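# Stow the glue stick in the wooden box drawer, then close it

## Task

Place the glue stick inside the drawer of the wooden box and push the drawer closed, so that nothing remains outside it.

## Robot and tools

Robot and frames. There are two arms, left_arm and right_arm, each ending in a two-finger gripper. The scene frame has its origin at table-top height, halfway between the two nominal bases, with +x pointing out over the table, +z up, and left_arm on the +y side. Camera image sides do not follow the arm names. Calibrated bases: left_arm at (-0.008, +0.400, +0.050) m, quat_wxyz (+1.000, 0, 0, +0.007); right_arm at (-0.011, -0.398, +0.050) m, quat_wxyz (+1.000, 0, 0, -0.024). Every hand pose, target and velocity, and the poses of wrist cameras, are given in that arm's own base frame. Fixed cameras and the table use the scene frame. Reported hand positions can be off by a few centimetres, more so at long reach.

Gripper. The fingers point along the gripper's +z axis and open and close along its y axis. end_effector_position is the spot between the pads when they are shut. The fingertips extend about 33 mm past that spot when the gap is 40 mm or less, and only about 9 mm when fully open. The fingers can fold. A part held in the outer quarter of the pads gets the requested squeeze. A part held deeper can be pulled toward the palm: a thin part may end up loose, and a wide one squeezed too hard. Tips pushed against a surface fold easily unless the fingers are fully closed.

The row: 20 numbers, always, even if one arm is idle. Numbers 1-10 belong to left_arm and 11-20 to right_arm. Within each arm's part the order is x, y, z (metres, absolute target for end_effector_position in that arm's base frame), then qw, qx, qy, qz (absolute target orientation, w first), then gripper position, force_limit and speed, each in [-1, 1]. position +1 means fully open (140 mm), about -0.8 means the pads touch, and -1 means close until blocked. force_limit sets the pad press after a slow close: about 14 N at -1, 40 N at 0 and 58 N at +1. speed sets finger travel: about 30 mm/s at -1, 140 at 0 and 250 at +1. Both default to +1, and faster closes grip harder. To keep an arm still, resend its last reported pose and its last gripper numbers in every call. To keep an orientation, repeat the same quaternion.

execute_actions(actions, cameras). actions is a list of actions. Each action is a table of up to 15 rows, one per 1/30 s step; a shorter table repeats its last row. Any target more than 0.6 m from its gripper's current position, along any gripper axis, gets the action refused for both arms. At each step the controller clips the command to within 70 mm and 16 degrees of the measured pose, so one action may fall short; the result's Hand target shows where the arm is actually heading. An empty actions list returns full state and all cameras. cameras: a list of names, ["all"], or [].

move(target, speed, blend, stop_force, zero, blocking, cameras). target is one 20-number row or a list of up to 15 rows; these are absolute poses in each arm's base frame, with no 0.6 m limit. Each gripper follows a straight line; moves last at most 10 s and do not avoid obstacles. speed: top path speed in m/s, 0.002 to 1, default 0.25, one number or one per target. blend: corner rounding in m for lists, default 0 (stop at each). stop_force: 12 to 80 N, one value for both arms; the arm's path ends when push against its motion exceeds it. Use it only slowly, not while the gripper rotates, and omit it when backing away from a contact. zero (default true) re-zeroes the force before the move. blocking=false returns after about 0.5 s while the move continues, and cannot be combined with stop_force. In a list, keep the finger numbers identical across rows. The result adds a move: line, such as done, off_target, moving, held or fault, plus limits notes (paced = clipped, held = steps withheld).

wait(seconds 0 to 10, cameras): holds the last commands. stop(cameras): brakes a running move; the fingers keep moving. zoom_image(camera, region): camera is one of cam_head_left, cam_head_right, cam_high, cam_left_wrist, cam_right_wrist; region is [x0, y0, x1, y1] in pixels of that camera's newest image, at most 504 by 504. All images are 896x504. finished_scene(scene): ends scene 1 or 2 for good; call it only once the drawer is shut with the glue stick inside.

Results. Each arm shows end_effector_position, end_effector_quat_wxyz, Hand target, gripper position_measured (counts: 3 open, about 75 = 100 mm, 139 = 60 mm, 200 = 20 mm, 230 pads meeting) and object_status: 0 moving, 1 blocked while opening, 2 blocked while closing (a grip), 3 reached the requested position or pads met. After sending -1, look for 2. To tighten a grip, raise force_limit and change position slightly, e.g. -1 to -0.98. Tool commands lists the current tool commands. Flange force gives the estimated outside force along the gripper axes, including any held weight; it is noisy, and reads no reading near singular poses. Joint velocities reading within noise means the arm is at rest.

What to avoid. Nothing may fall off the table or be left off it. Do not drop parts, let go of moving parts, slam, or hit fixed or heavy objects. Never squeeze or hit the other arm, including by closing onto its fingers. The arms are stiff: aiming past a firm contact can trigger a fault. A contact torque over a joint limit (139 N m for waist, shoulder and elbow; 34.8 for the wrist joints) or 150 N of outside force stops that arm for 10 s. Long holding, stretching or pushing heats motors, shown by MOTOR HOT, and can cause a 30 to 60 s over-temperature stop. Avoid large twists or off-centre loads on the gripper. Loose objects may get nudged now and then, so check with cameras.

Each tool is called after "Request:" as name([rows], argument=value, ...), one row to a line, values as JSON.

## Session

Request:
execute_actions(actions=[])

Request:
zoom_image(camera="cam_head_right", region=[280, 200, 532, 340])

Request:
zoom_image(camera="cam_high", region=[290, 170, 542, 360])

Scene clock: 0.00 s.
left_arm: end_effector_position=(+0.4151, -0.2951, +0.2356) position_measured=3 object_status=3 end_effector_quat_wxyz=(+0.571, +0.326, -0.671, +0.341) | right_arm: end_effector_position=(+0.3180, -0.1147, +0.3175) position_measured=3 object_status=3 end_effector_quat_wxyz=(-0.367, -0.375, +0.672, -0.522)
Joint positions: left_arm=[0.128 0.611 -0.213 0.939 -1.934 -1.072] | right_arm=[0.809 0.069 -0.634 0.751 -2.064 -1.462]
Joint velocities: within noise
Flange force (N): no reading
Hand target: left_arm +0.4151, -0.2951, +0.2356; +0.571, +0.326, -0.671, +0.341 | right_arm +0.3180, -0.1147, +0.3175; -0.367, -0.375, +0.672, -0.522
Tool commands: left_gripper/position=+1.0 left_gripper/force_limit=+1.0 left_gripper/speed=+1.0 right_gripper/position=+1.0 right_gripper/force_limit=+1.0 right_gripper/speed=+1.0

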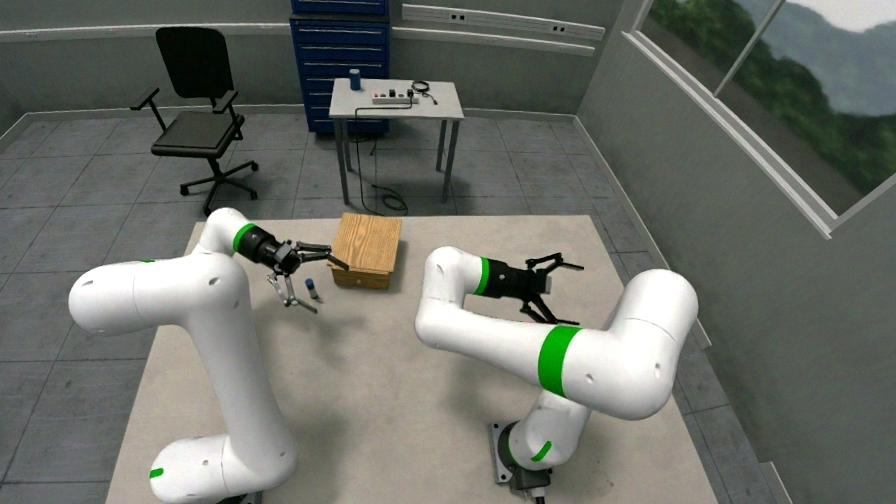

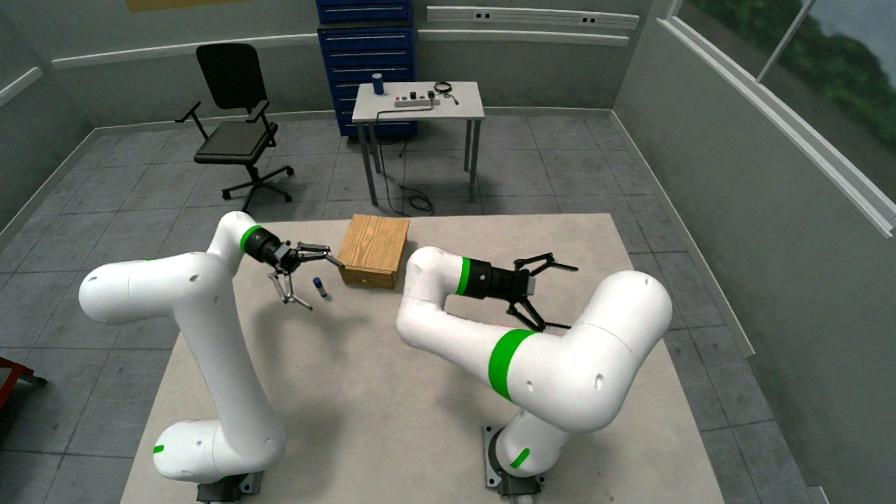

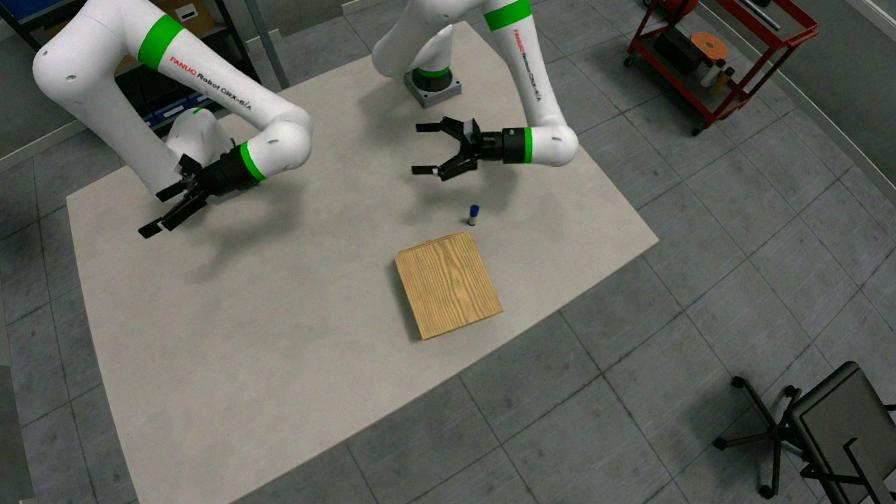

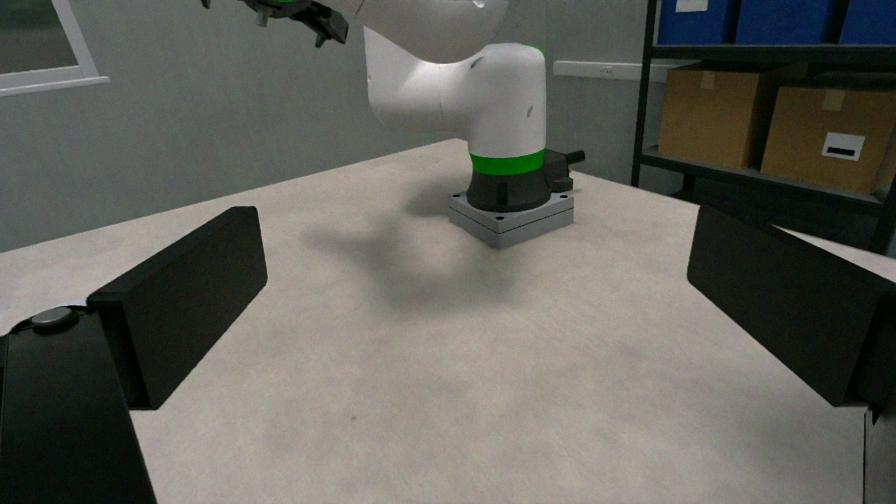

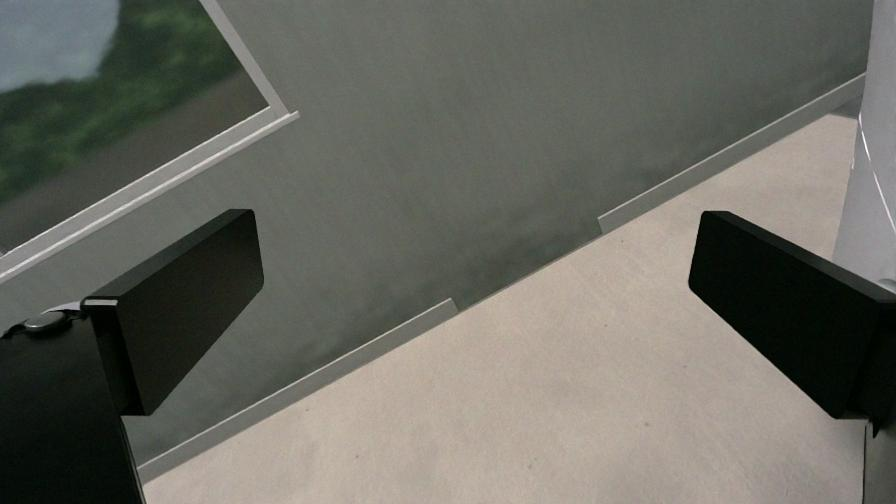

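Scaled by 2.000 from the camera's 896x504 image, which has a finer 1280x720 frame.

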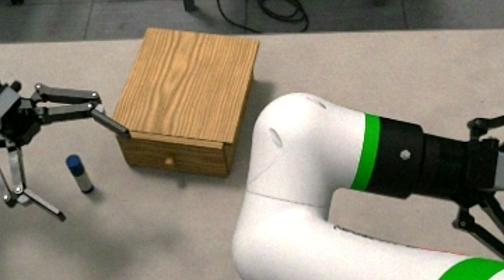

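Scaled by 2.000 from the camera's 896x504 image, which has a finer 1280x720 frame.

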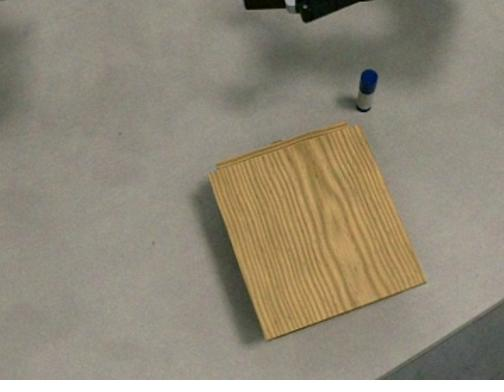

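Request:
move([
  [0.53,0.05,0.27,0.4388,0.5274,-0.6263,0.3695,0.2,1,1,0.38,0.25,0.25,0.0273,0.8647,-0.0472,0.4993,0.2,1,1],
  [0.572,0.012,0.062,0.4388,0.5274,-0.6263,0.3695,0.2,1,1,0.4324,0.5024,0.071,0.0273,0.8647,-0.0472,0.4993,0.2,1,1],
], speed=[0.4,0.25], blend=[0.03,0], cameras=["all"])

Scene clock: 4.83 s.
left_arm: end_effector_position=(+0.5720, +0.0120, +0.0620) position_measured=104 object_status=3 end_effector_quat_wxyz=(-0.439, -0.528, +0.626, -0.370) | right_arm: end_effector_position=(+0.4324, +0.5024, +0.0710) position_measured=104 object_status=3 end_effector_quat_wxyz=(+0.027, +0.865, -0.047, +0.499)
Joint positions: left_arm=[0.633 0.969 0.207 0.74 -1.828 -1.025] | right_arm=[1.402 0.531 -0.456 1.308 -1.109 -0.908]
Flange force (N): left_arm=[4.9 7.3 5.1] | right_arm=[4.8 4.2 1.6]
Hand target: left_arm +0.5720, +0.0120, +0.0620; -0.439, -0.528, +0.626, -0.370 | right_arm +0.4324, +0.5024, +0.0710; +0.027, +0.865, -0.047, +0.499
Off the commanded pose: left_arm 0.000 m, 0 deg | right_arm 0.000 m, 0 deg.
move: done

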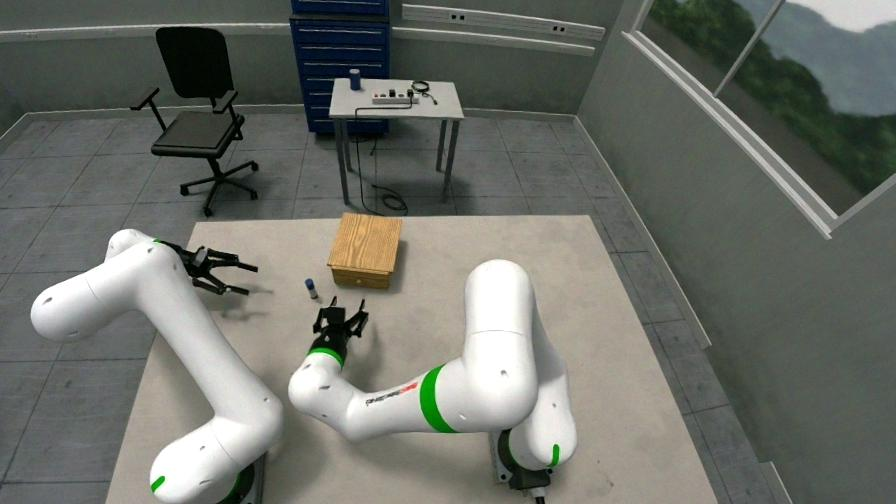

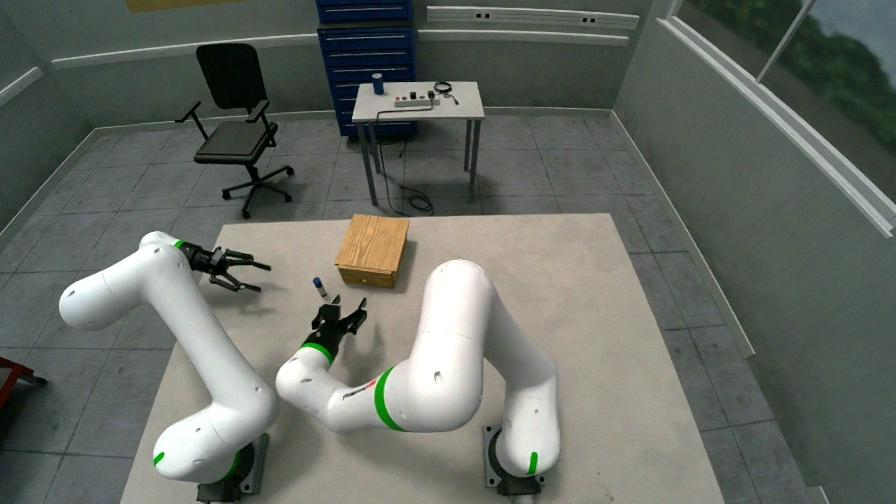

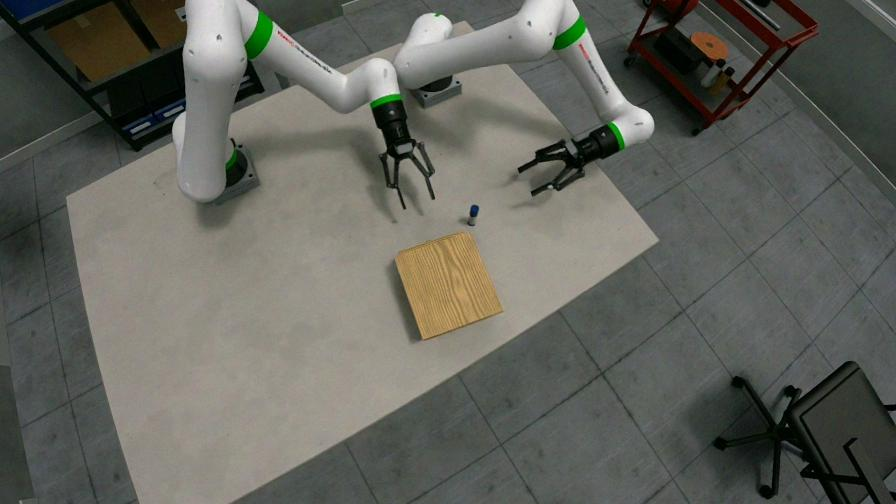

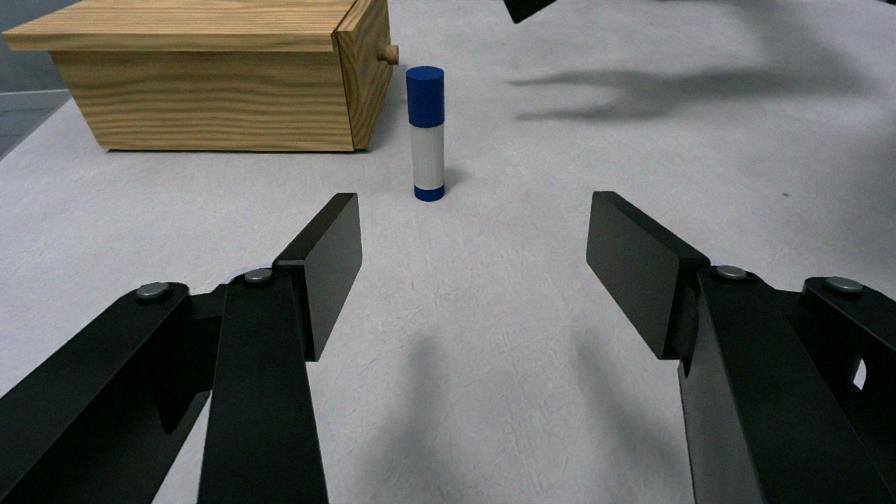

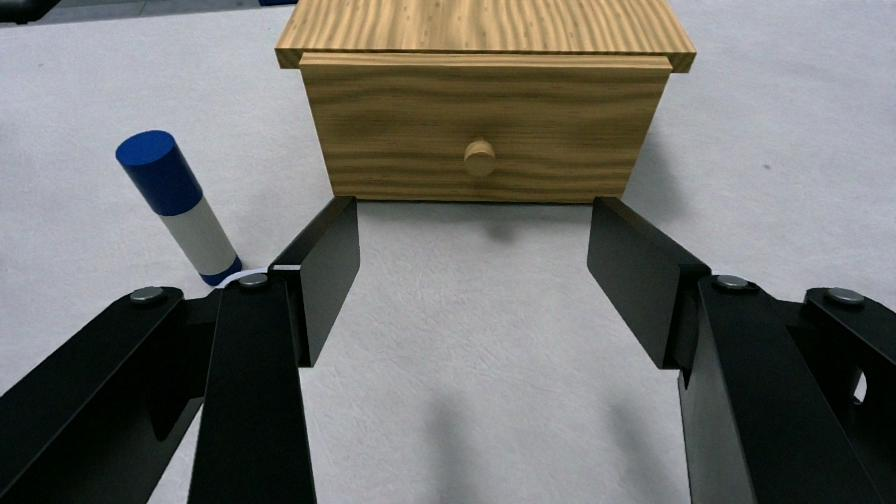

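Request:
move([
  [0.5797,-0.0788,0.0367,0.4388,0.5274,-0.6263,0.3695,0.2,1,1,0.456,0.4885,0.0543,0.0273,0.8647,-0.0472,0.4993,0.2,1,1],
  [0.5637,-0.1715,0.0025,0.4388,0.5274,-0.6263,0.3695,0.2,1,1,0.5572,0.4774,-0.0045,0.0273,0.8647,-0.0472,0.4993,0.2,1,1],
], speed=[0.25,0.12], blend=[0.02,0], cameras=["cam_left_wrist","cam_right_wrist"])

Scene clock: 8.57 s.
left_arm: end_effector_position=(+0.5637, -0.1715, +0.0025) position_measured=104 object_status=3 end_effector_quat_wxyz=(-0.439, -0.528, +0.626, -0.370) | right_arm: end_effector_position=(+0.5572, +0.4774, -0.0045) position_measured=104 object_status=3 end_effector_quat_wxyz=(+0.027, +0.865, -0.047, +0.499)
Joint positions: left_arm=[0.371 0.908 -0.117 0.937 -1.531 -1.109] | right_arm=[1.101 0.691 -0.418 1.634 -0.948 -1.032]
Flange force (N): left_arm=[4.7 6.5 1.8] | right_arm=[-0.4 7.5 -6.5]
Hand target: left_arm +0.5637, -0.1715, +0.0025; -0.439, -0.528, +0.626, -0.370 | right_arm +0.5572, +0.4774, -0.0045; +0.027, +0.865, -0.047, +0.499
Off the commanded pose: left_arm 0.000 m, 0 deg | right_arm 0.000 m, 0 deg.
move: done
Images, in order (width x height): cam_left_wrist 896x504, cam_right_wrist 896x504.

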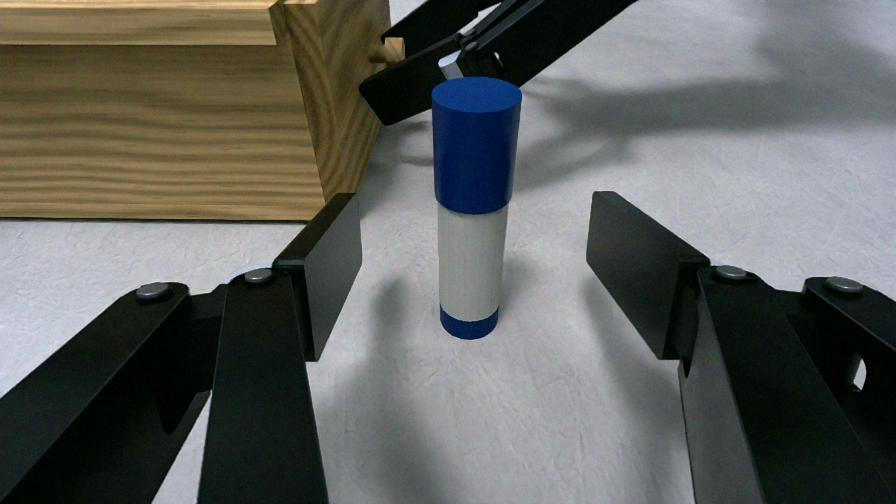

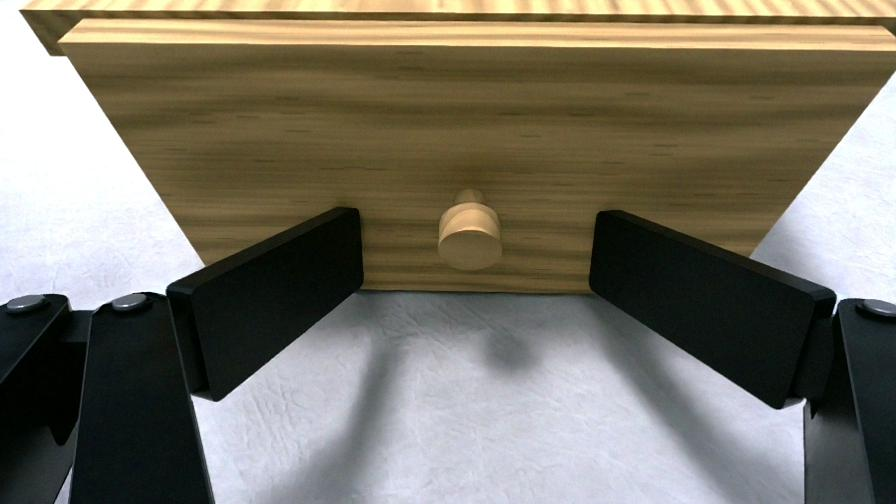

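Request:
move([
  [0.5637,-0.1715,0.0025,0.4388,0.5274,-0.6263,0.3695,-1,-0.1,-1,0.5572,0.4774,-0.0045,0.0273,0.8647,-0.0472,0.4993,0.2,1,1],
  [0.5637,-0.1715,0.0025,0.4388,0.5274,-0.6263,0.3695,-1,-0.1,-1,0.5547,0.4777,-0.003,0.0273,0.8647,-0.0472,0.4993,0.2,1,1],
  [0.5637,-0.1715,0.0025,0.4388,0.5274,-0.6263,0.3695,-1,-0.1,-1,0.5547,0.4777,-0.003,0.0273,0.8647,-0.0472,0.4993,-1,-0.1,-1],
], speed=0.05, cameras=["cam_left_wrist","cam_right_wrist"])

Scene clock: 14.73 s.
left_arm: end_effector_position=(+0.5637, -0.1715, +0.0025) position_measured=196 object_status=2 end_effector_quat_wxyz=(-0.439, -0.528, +0.626, -0.370) | right_arm: end_effector_position=(+0.5547, +0.4777, -0.0030) position_measured=232 object_status=3 end_effector_quat_wxyz=(+0.027, +0.865, -0.047, +0.499)
Joint positions: left_arm=[0.371 0.908 -0.117 0.937 -1.531 -1.109] | right_arm=[1.107 0.687 -0.421 1.628 -0.95 -1.03]
Flange force (N): left_arm=[5.2 6.5 1.8] | right_arm=[2.6 5.7 2.2]
Hand target: left_arm +0.5637, -0.1715, +0.0025; -0.439, -0.528, +0.626, -0.370 | right_arm +0.5547, +0.4777, -0.0030; +0.027, +0.865, -0.047, +0.499
Off the commanded pose: left_arm 0.000 m, 0 deg | right_arm 0.000 m, 0 deg.
move: done
Images, in order (width x height): cam_left_wrist 896x504, cam_right_wrist 896x504.

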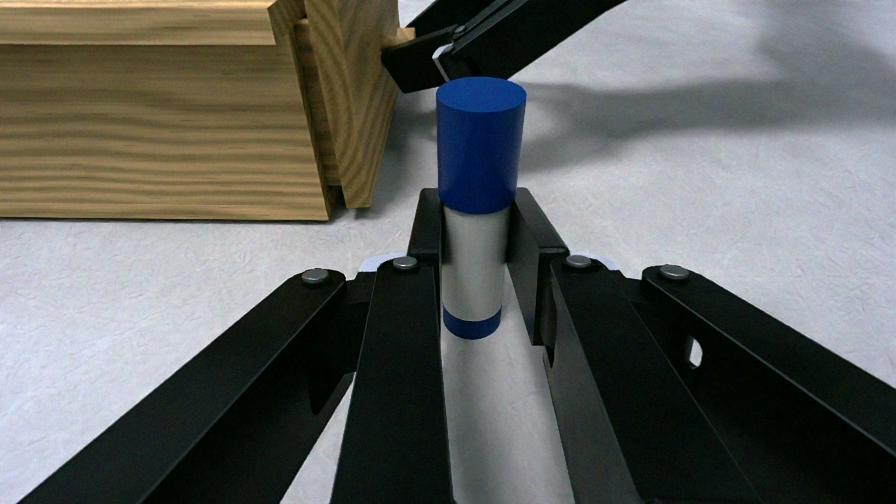

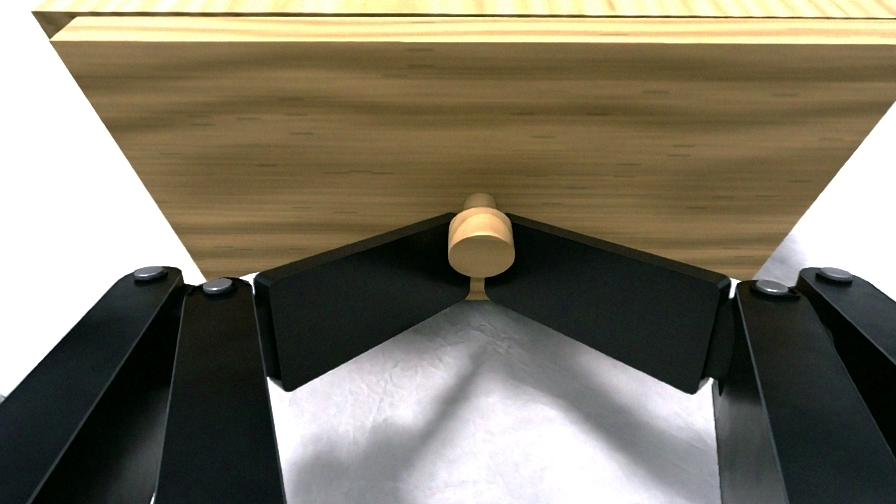

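Request:
move([
  [0.5637,-0.1715,0.1625,0.4388,0.5274,-0.6263,0.3695,-1,-0.1,-1,0.4503,0.4891,-0.003,0.0273,0.8647,-0.0472,0.4993,-1,-0.1,-1],
  [0.5393,-0.3458,0.146,-0.1328,0.6344,-0.7533,-0.1119,-1,-0.1,-1,0.4503,0.4891,-0.003,0.0273,0.8647,-0.0472,0.4993,-1,-0.1,-1],
], speed=[0.1,0.3], cameras=["all"])

Scene clock: 20.27 s.
left_arm: end_effector_position=(+0.5393, -0.3458, +0.1460) position_measured=196 object_status=2 end_effector_quat_wxyz=(+0.133, -0.634, +0.753, +0.112) | right_arm: end_effector_position=(+0.4503, +0.4891, -0.0030) position_measured=232 object_status=3 end_effector_quat_wxyz=(+0.027, +0.865, -0.047, +0.499)
Joint positions: left_arm=[-0.554 0.671 0.71 -0.327 -1.736 0.35] | right_arm=[1.332 0.644 -0.499 1.448 -1.046 -1.075]
Flange force (N): left_arm=[-5.4 9.2 4.2] | right_arm=[4.7 5.3 2.3]
Hand target: left_arm +0.5393, -0.3458, +0.1460; +0.133, -0.634, +0.753, +0.112 | right_arm +0.4503, +0.4891, -0.0030; +0.027, +0.865, -0.047, +0.499
Off the commanded pose: left_arm 0.000 m, 0 deg | right_arm 0.000 m, 0 deg.
move: done

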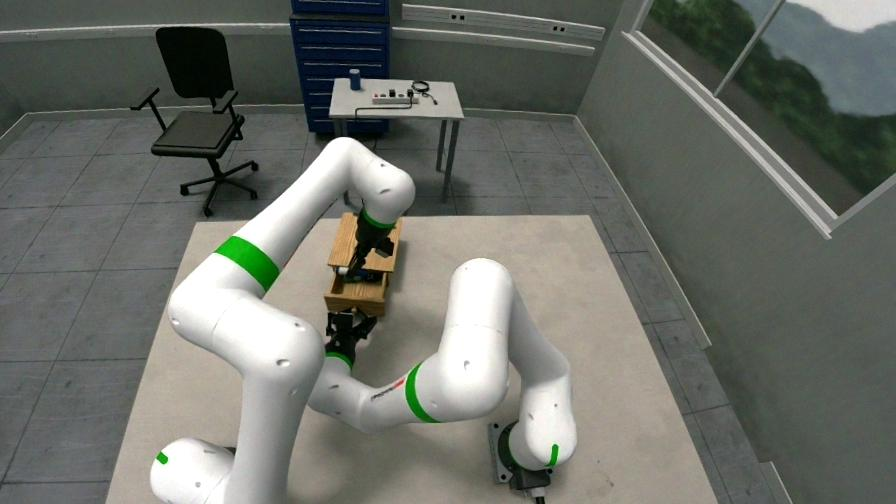

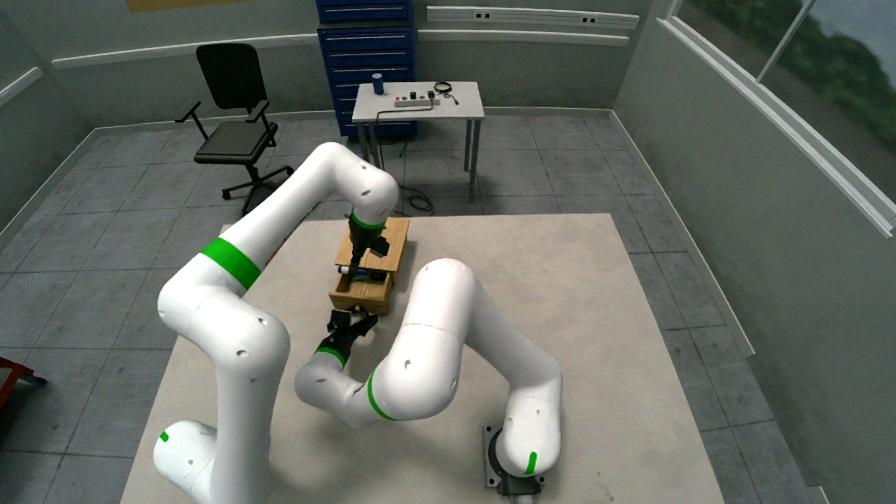

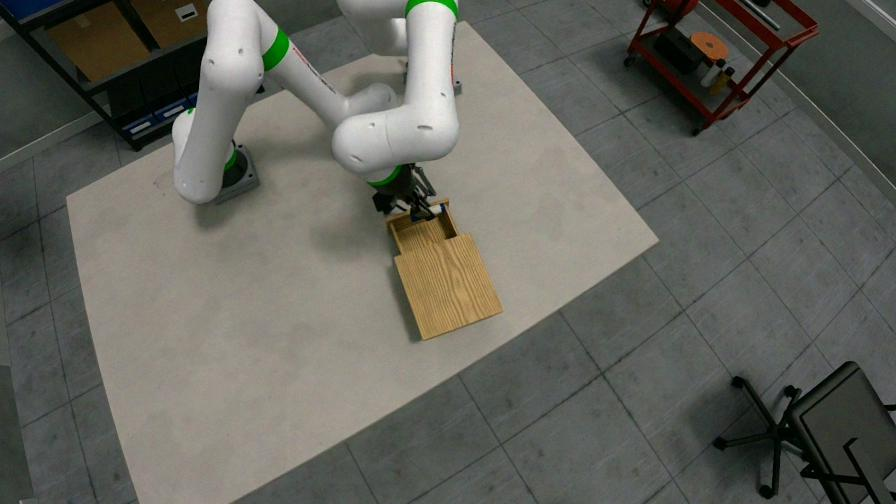

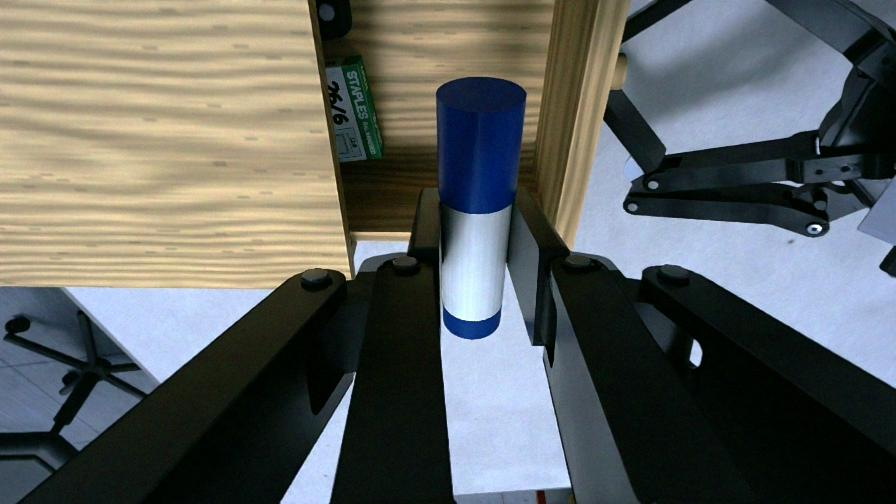

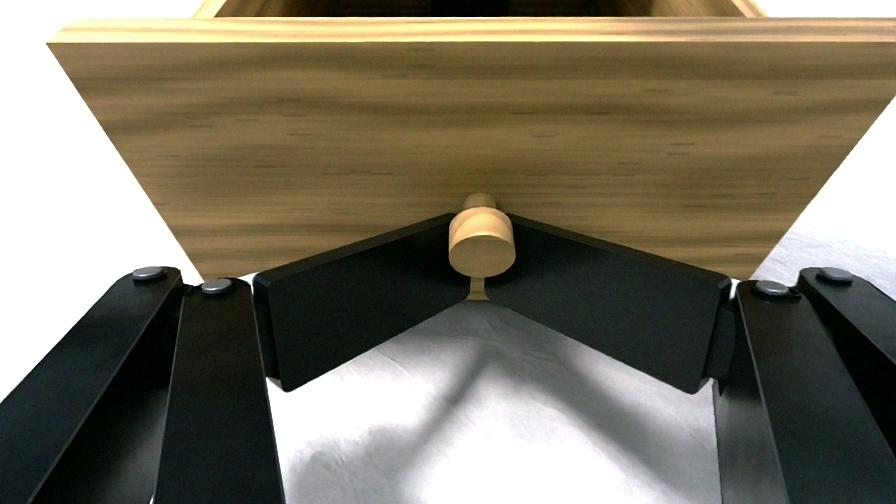

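Request:
move([
  [0.5362,-0.3635,0.13,-0.1328,0.6344,-0.7533,-0.1119,-1,-0.1,-1,0.4503,0.4891,-0.003,0.0273,0.8647,-0.0472,0.4993,-1,-0.1,-1],
  [0.5362,-0.3635,0.025,-0.1328,0.6344,-0.7533,-0.1119,-1,-0.1,-1,0.4503,0.4891,-0.003,0.0273,0.8647,-0.0472,0.4993,-1,-0.1,-1],
], speed=[0.1,0.1], blend=[0.01,0], cameras=["cam_left_wrist"])

Scene clock: 24.13 s.
left_arm: end_effector_position=(+0.5361, -0.3637, +0.0250) position_measured=196 object_status=2 end_effector_quat_wxyz=(+0.133, -0.634, +0.753, +0.112) | right_arm: end_effector_position=(+0.4503, +0.4891, -0.0030) position_measured=232 object_status=3 end_effector_quat_wxyz=(+0.027, +0.865, -0.047, +0.499)
Joint positions: left_arm=[-0.578 0.758 0.565 -0.319 -1.523 0.446] | right_arm=[1.332 0.644 -0.499 1.448 -1.046 -1.075]
Flange force (N): left_arm=[-5.1 7.9 1.6] | right_arm=[4.1 4.3 2.4]
Hand target: left_arm +0.5362, -0.3635, +0.0250; +0.133, -0.634, +0.753, +0.112 | right_arm +0.4503, +0.4891, -0.0030; +0.027, +0.865, -0.047, +0.499
Off the commanded pose: left_arm 0.000 m, 0 deg | right_arm 0.000 m, 0 deg.
move: done
Images, in order (width x height): cam_left_wrist 896x504.

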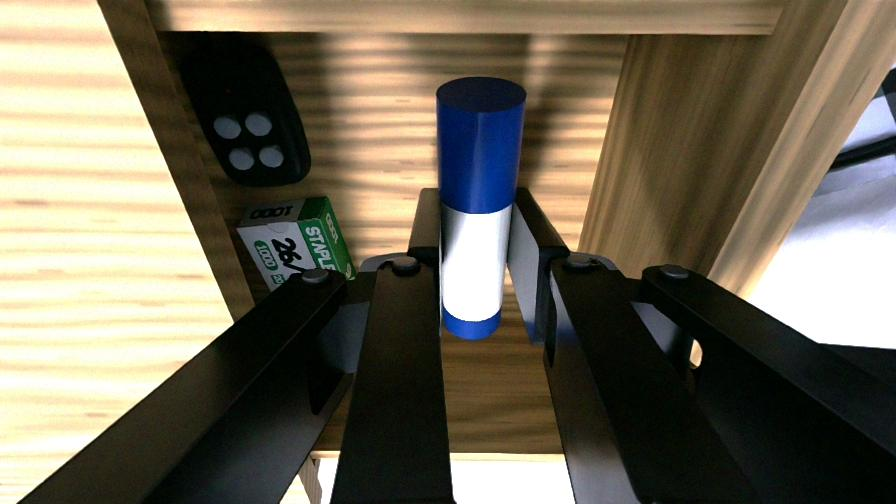

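Request:
move([
  [0.5361,-0.3637,0.009,-0.1328,0.6344,-0.7533,-0.1119,-1,-0.1,-1,0.4503,0.4891,-0.003,0.0273,0.8647,-0.0472,0.4993,-1,-0.1,-1],
  [0.5361,-0.3637,-0.004,-0.1328,0.6344,-0.7533,-0.1119,-1,-0.1,-1,0.4503,0.4891,-0.003,0.0273,0.8647,-0.0472,0.4993,-1,-0.1,-1],
], speed=[0.05,0.012], stop_force=12)

Scene clock: 25.60 s.
left_arm: end_effector_position=(+0.5362, -0.3638, +0.0047) position_measured=196 object_status=2 end_effector_quat_wxyz=(+0.133, -0.634, +0.753, +0.112) | right_arm: end_effector_position=(+0.4503, +0.4891, -0.0030) position_measured=232 object_status=3 end_effector_quat_wxyz=(+0.027, +0.865, -0.047, +0.499)
Joint positions: left_arm=[-0.578 0.775 0.544 -0.321 -1.488 0.458] | right_arm=[1.333 0.644 -0.499 1.448 -1.046 -1.075]
Flange force (N): left_arm=[-10.4 6.3 -14.8] | right_arm=[-8.3 4.2 5.9]
Hand target: left_arm +0.5362, -0.3638, +0.0047; +0.133, -0.634, +0.753, +0.112 | right_arm +0.4503, +0.4891, -0.0030; +0.027, +0.865, -0.047, +0.499
Off the commanded pose: left_arm 0.009 m, 0 deg | right_arm 0.000 m, 0 deg.
move: contact (left_arm); path passed 1 of 2 targets

Request:
move([
  [0.5362,-0.3637,0.006,-0.1328,0.6344,-0.7533,-0.1119,-1,-0.1,-1,0.4503,0.4891,-0.003,0.0273,0.8647,-0.0472,0.4993,-1,-0.1,-1],
  [0.5362,-0.3637,0.006,-0.1328,0.6344,-0.7533,-0.1119,-0.38,-0.1,-1,0.4503,0.4891,-0.003,0.0273,0.8647,-0.0472,0.4993,-1,-0.1,-1],
  [0.5362,-0.3637,0.05,-0.1328,0.6344,-0.7533,-0.1119,-0.38,-0.1,-1,0.4503,0.4891,-0.003,0.0273,0.8647,-0.0472,0.4993,-1,-0.1,-1],
  [0.5362,-0.3637,0.20,-0.1328,0.6344,-0.7533,-0.1119,-0.38,-0.1,-1,0.4503,0.4891,-0.003,0.0273,0.8647,-0.0472,0.4993,-1,-0.1,-1],
], speed=[0.05,0.05,0.05,0.2], blend=[0,0,0.02,0], cameras=["cam_left_wrist"])

Scene clock: 29.27 s.
left_arm: end_effector_position=(+0.5362, -0.3637, +0.2000) position_measured=177 object_status=3 end_effector_quat_wxyz=(+0.133, -0.634, +0.753, +0.112) | right_arm: end_effector_position=(+0.4503, +0.4891, -0.0030) position_measured=234 object_status=3 end_effector_quat_wxyz=(+0.027, +0.865, -0.047, +0.499)
Joint positions: left_arm=[-0.579 0.705 0.892 -0.336 -1.884 0.324] | right_arm=[1.332 0.644 -0.499 1.448 -1.046 -1.075]
Flange force (N): left_arm=[-5.0 9.9 4.6] | right_arm=[3.4 4.3 1.8]
Hand target: left_arm +0.5362, -0.3637, +0.2000; +0.133, -0.634, +0.753, +0.112 | right_arm +0.4503, +0.4891, -0.0030; +0.027, +0.865, -0.047, +0.499
Off the commanded pose: left_arm 0.000 m, 0 deg | right_arm 0.000 m, 0 deg.
move: done
Images, in order (width x height): cam_left_wrist 896x504.

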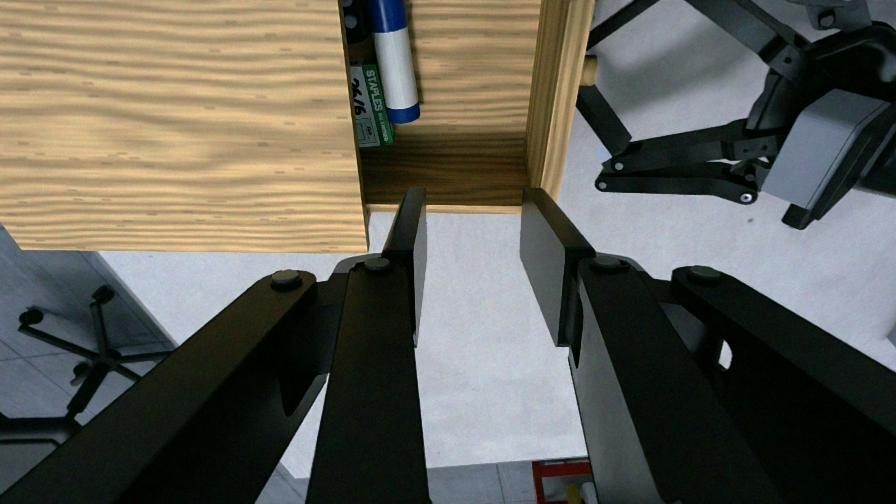

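Request:
move([
  [0.5362,-0.3637,0.20,-0.1328,0.6344,-0.7533,-0.1119,-0.38,-0.1,-1,0.5472,0.4785,-0.003,0.0273,0.8647,-0.0472,0.4993,-1,-0.1,-1],
  [0.5362,-0.3637,0.20,-0.1328,0.6344,-0.7533,-0.1119,-0.38,-0.1,-1,0.571,0.4759,-0.003,0.0273,0.8647,-0.0472,0.4993,-1,-0.1,-1],
], speed=[0.1,0.015], stop_force=20, cameras=["cam_left_wrist","cam_right_wrist","cam_high"])

Scene clock: 32.73 s.
left_arm: end_effector_position=(+0.5362, -0.3637, +0.2000) position_measured=177 object_status=3 end_effector_quat_wxyz=(+0.133, -0.634, +0.753, +0.112) | right_arm: end_effector_position=(+0.5710, +0.4759, -0.0030) position_measured=240 object_status=3 end_effector_quat_wxyz=(+0.027, +0.865, -0.047, +0.499)
Joint positions: left_arm=[-0.579 0.705 0.892 -0.336 -1.884 0.324] | right_arm=[1.075 0.697 -0.403 1.651 -0.935 -1.021]
Flange force (N): left_arm=[-5.5 11.2 6.0] | right_arm=[-0.3 6.5 -1.2]
Hand target: left_arm +0.5362, -0.3637, +0.2000; +0.133, -0.634, +0.753, +0.112 | right_arm +0.5710, +0.4759, -0.0030; +0.027, +0.865, -0.047, +0.499
Off the commanded pose: left_arm 0.000 m, 0 deg | right_arm 0.000 m, 0 deg.
move: done
Images, in order (width x height): cam_high 896x504, cam_left_wrist 896x504, cam_right_wrist 896x504.

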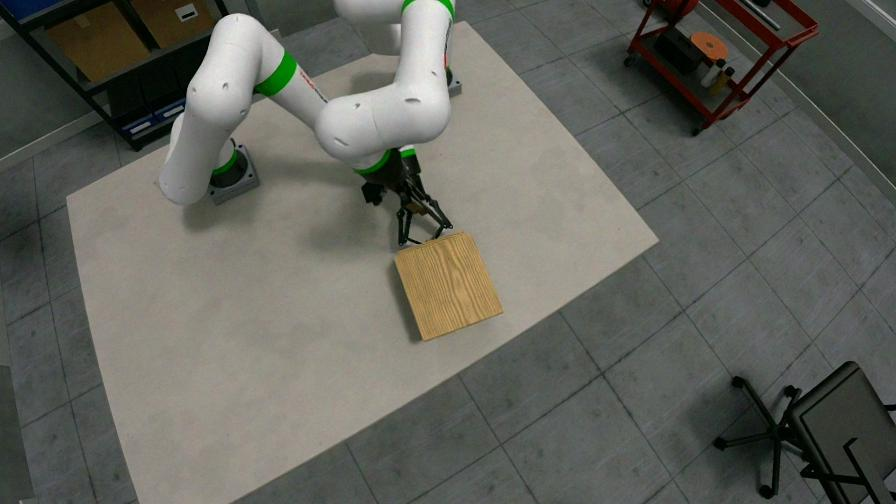

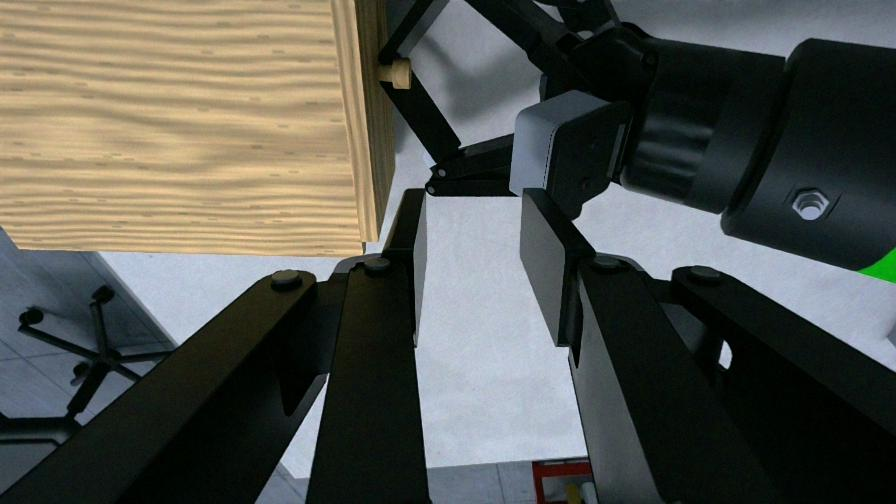

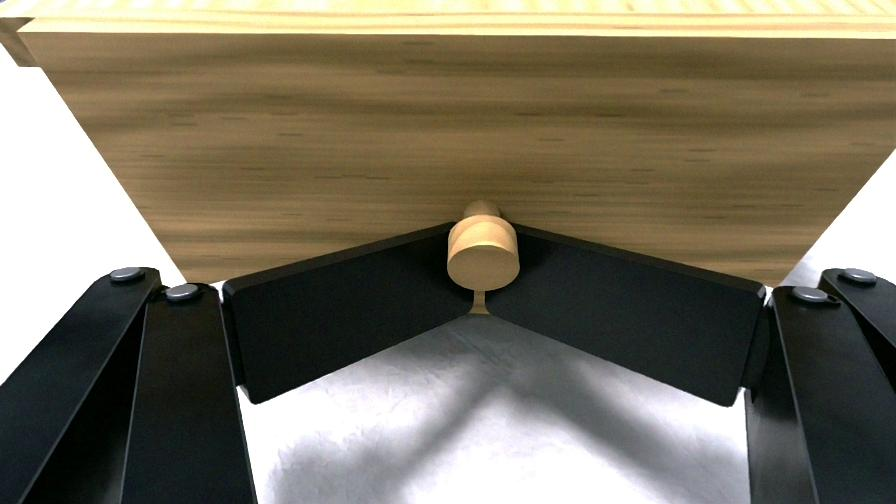

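Request:
move([
  [0.5362,-0.3637,0.25,-0.1328,0.6344,-0.7533,-0.1119,-0.38,-0.1,-1,0.571,0.4759,-0.003,0.0273,0.8647,-0.0472,0.4993,-0.2,-0.1,-1],
  [0.45,-0.10,0.33,-0.1328,0.6344,-0.7533,-0.1119,-0.38,-0.1,-1,0.4712,0.4867,0.057,0.0273,0.8647,-0.0472,0.4993,-0.2,-0.1,-1],
], speed=[0.1,0.2], cameras=["all"])

Request:
zoom_image(camera="cam_high", region=[290, 170, 542, 360])

Scene clock: 36.87 s.
left_arm: end_effector_position=(+0.4500, -0.1000, +0.3300) position_measured=177 object_status=3 end_effector_quat_wxyz=(+0.133, -0.634, +0.753, +0.112) | right_arm: end_effector_position=(+0.4712, +0.4867, +0.0570) position_measured=154 object_status=3 end_effector_quat_wxyz=(+0.027, +0.865, -0.047, +0.499)
Joint positions: left_arm=[-0.219 0.099 0.373 -0.363 -1.845 -0.051] | right_arm=[1.305 0.544 -0.48 1.404 -1.05 -0.937]
Flange force (N): left_arm=[-0.9 6.0 4.3] | right_arm=[5.1 5.3 1.2]
Hand target: left_arm +0.4500, -0.1000, +0.3300; +0.133, -0.634, +0.753, +0.112 | right_arm +0.4712, +0.4867, +0.0570; +0.027, +0.865, -0.047, +0.499
Off the commanded pose: left_arm 0.000 m, 0 deg | right_arm 0.000 m, 0 deg.
move: done

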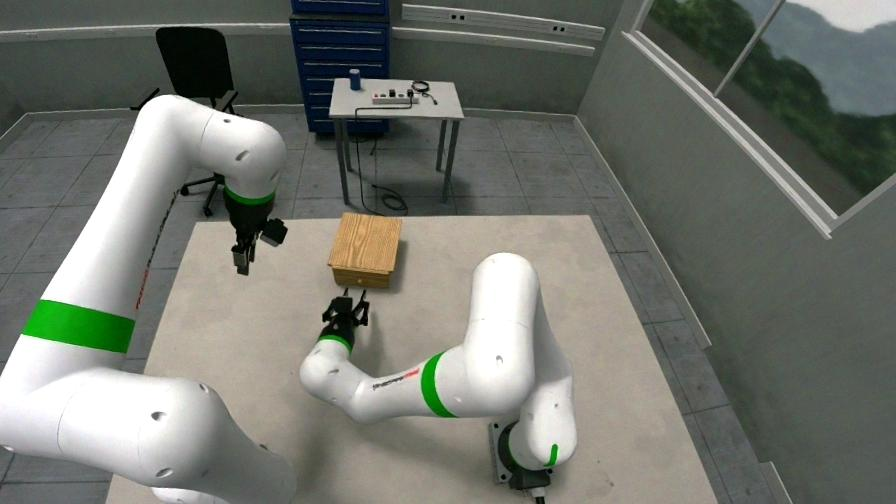

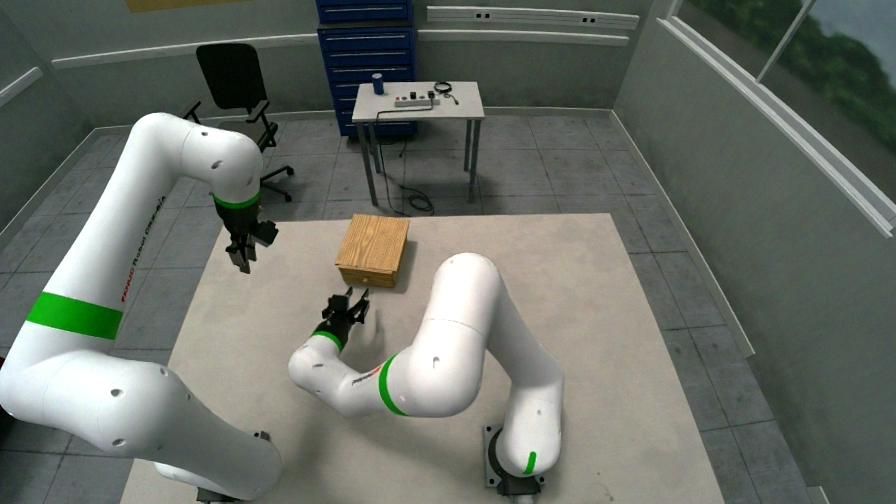

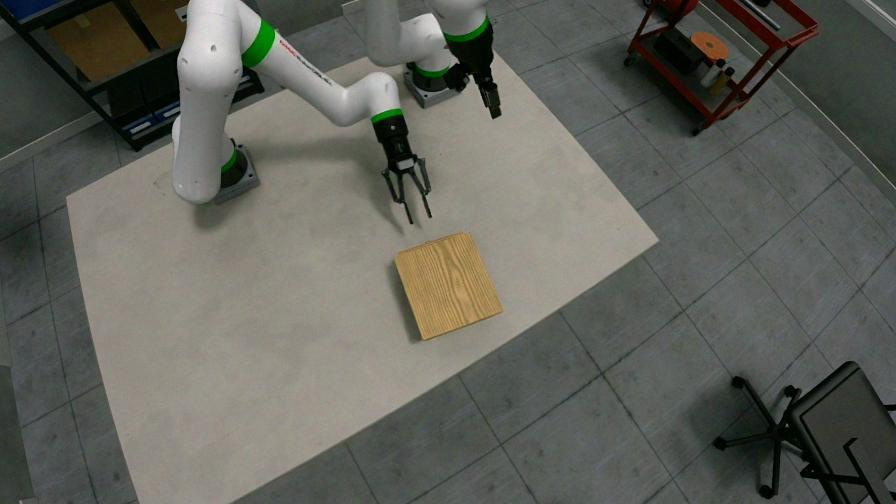

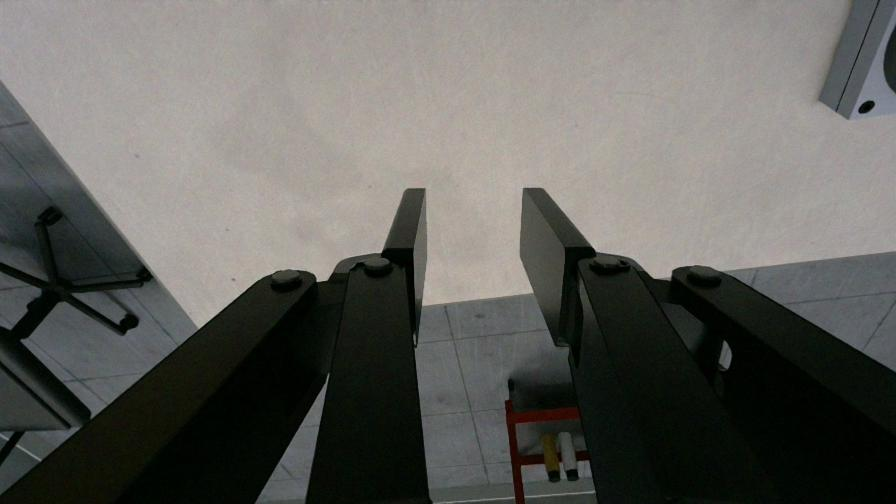

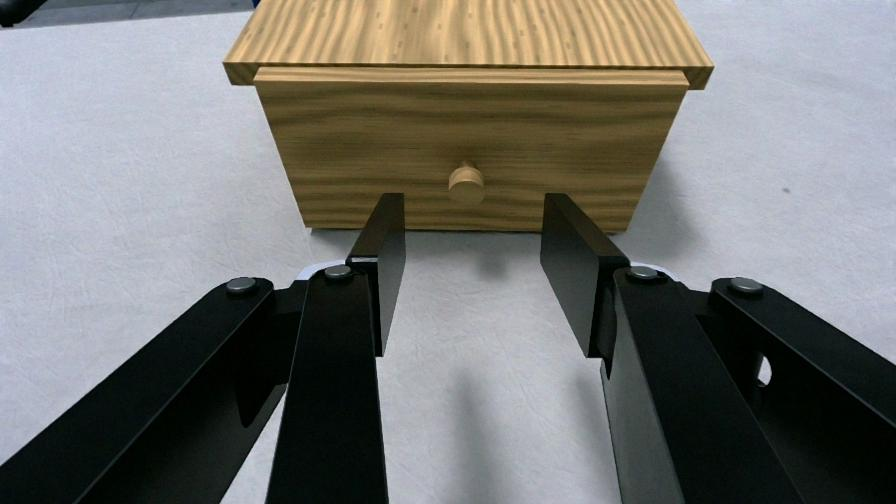

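Scaled by 2.000 from the camera's 896x504 image, which has a finer 1280x720 frame.

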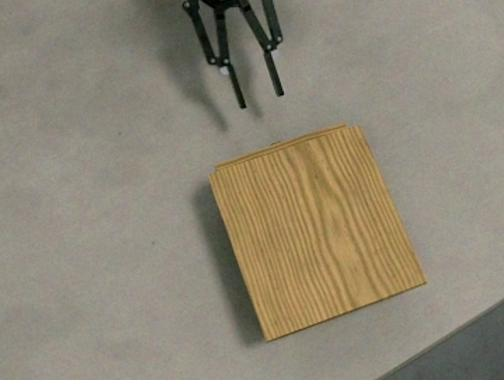

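Closed at least as far as it started.

Request:
finished_scene(scene=2)

The scene is finished: the task was done.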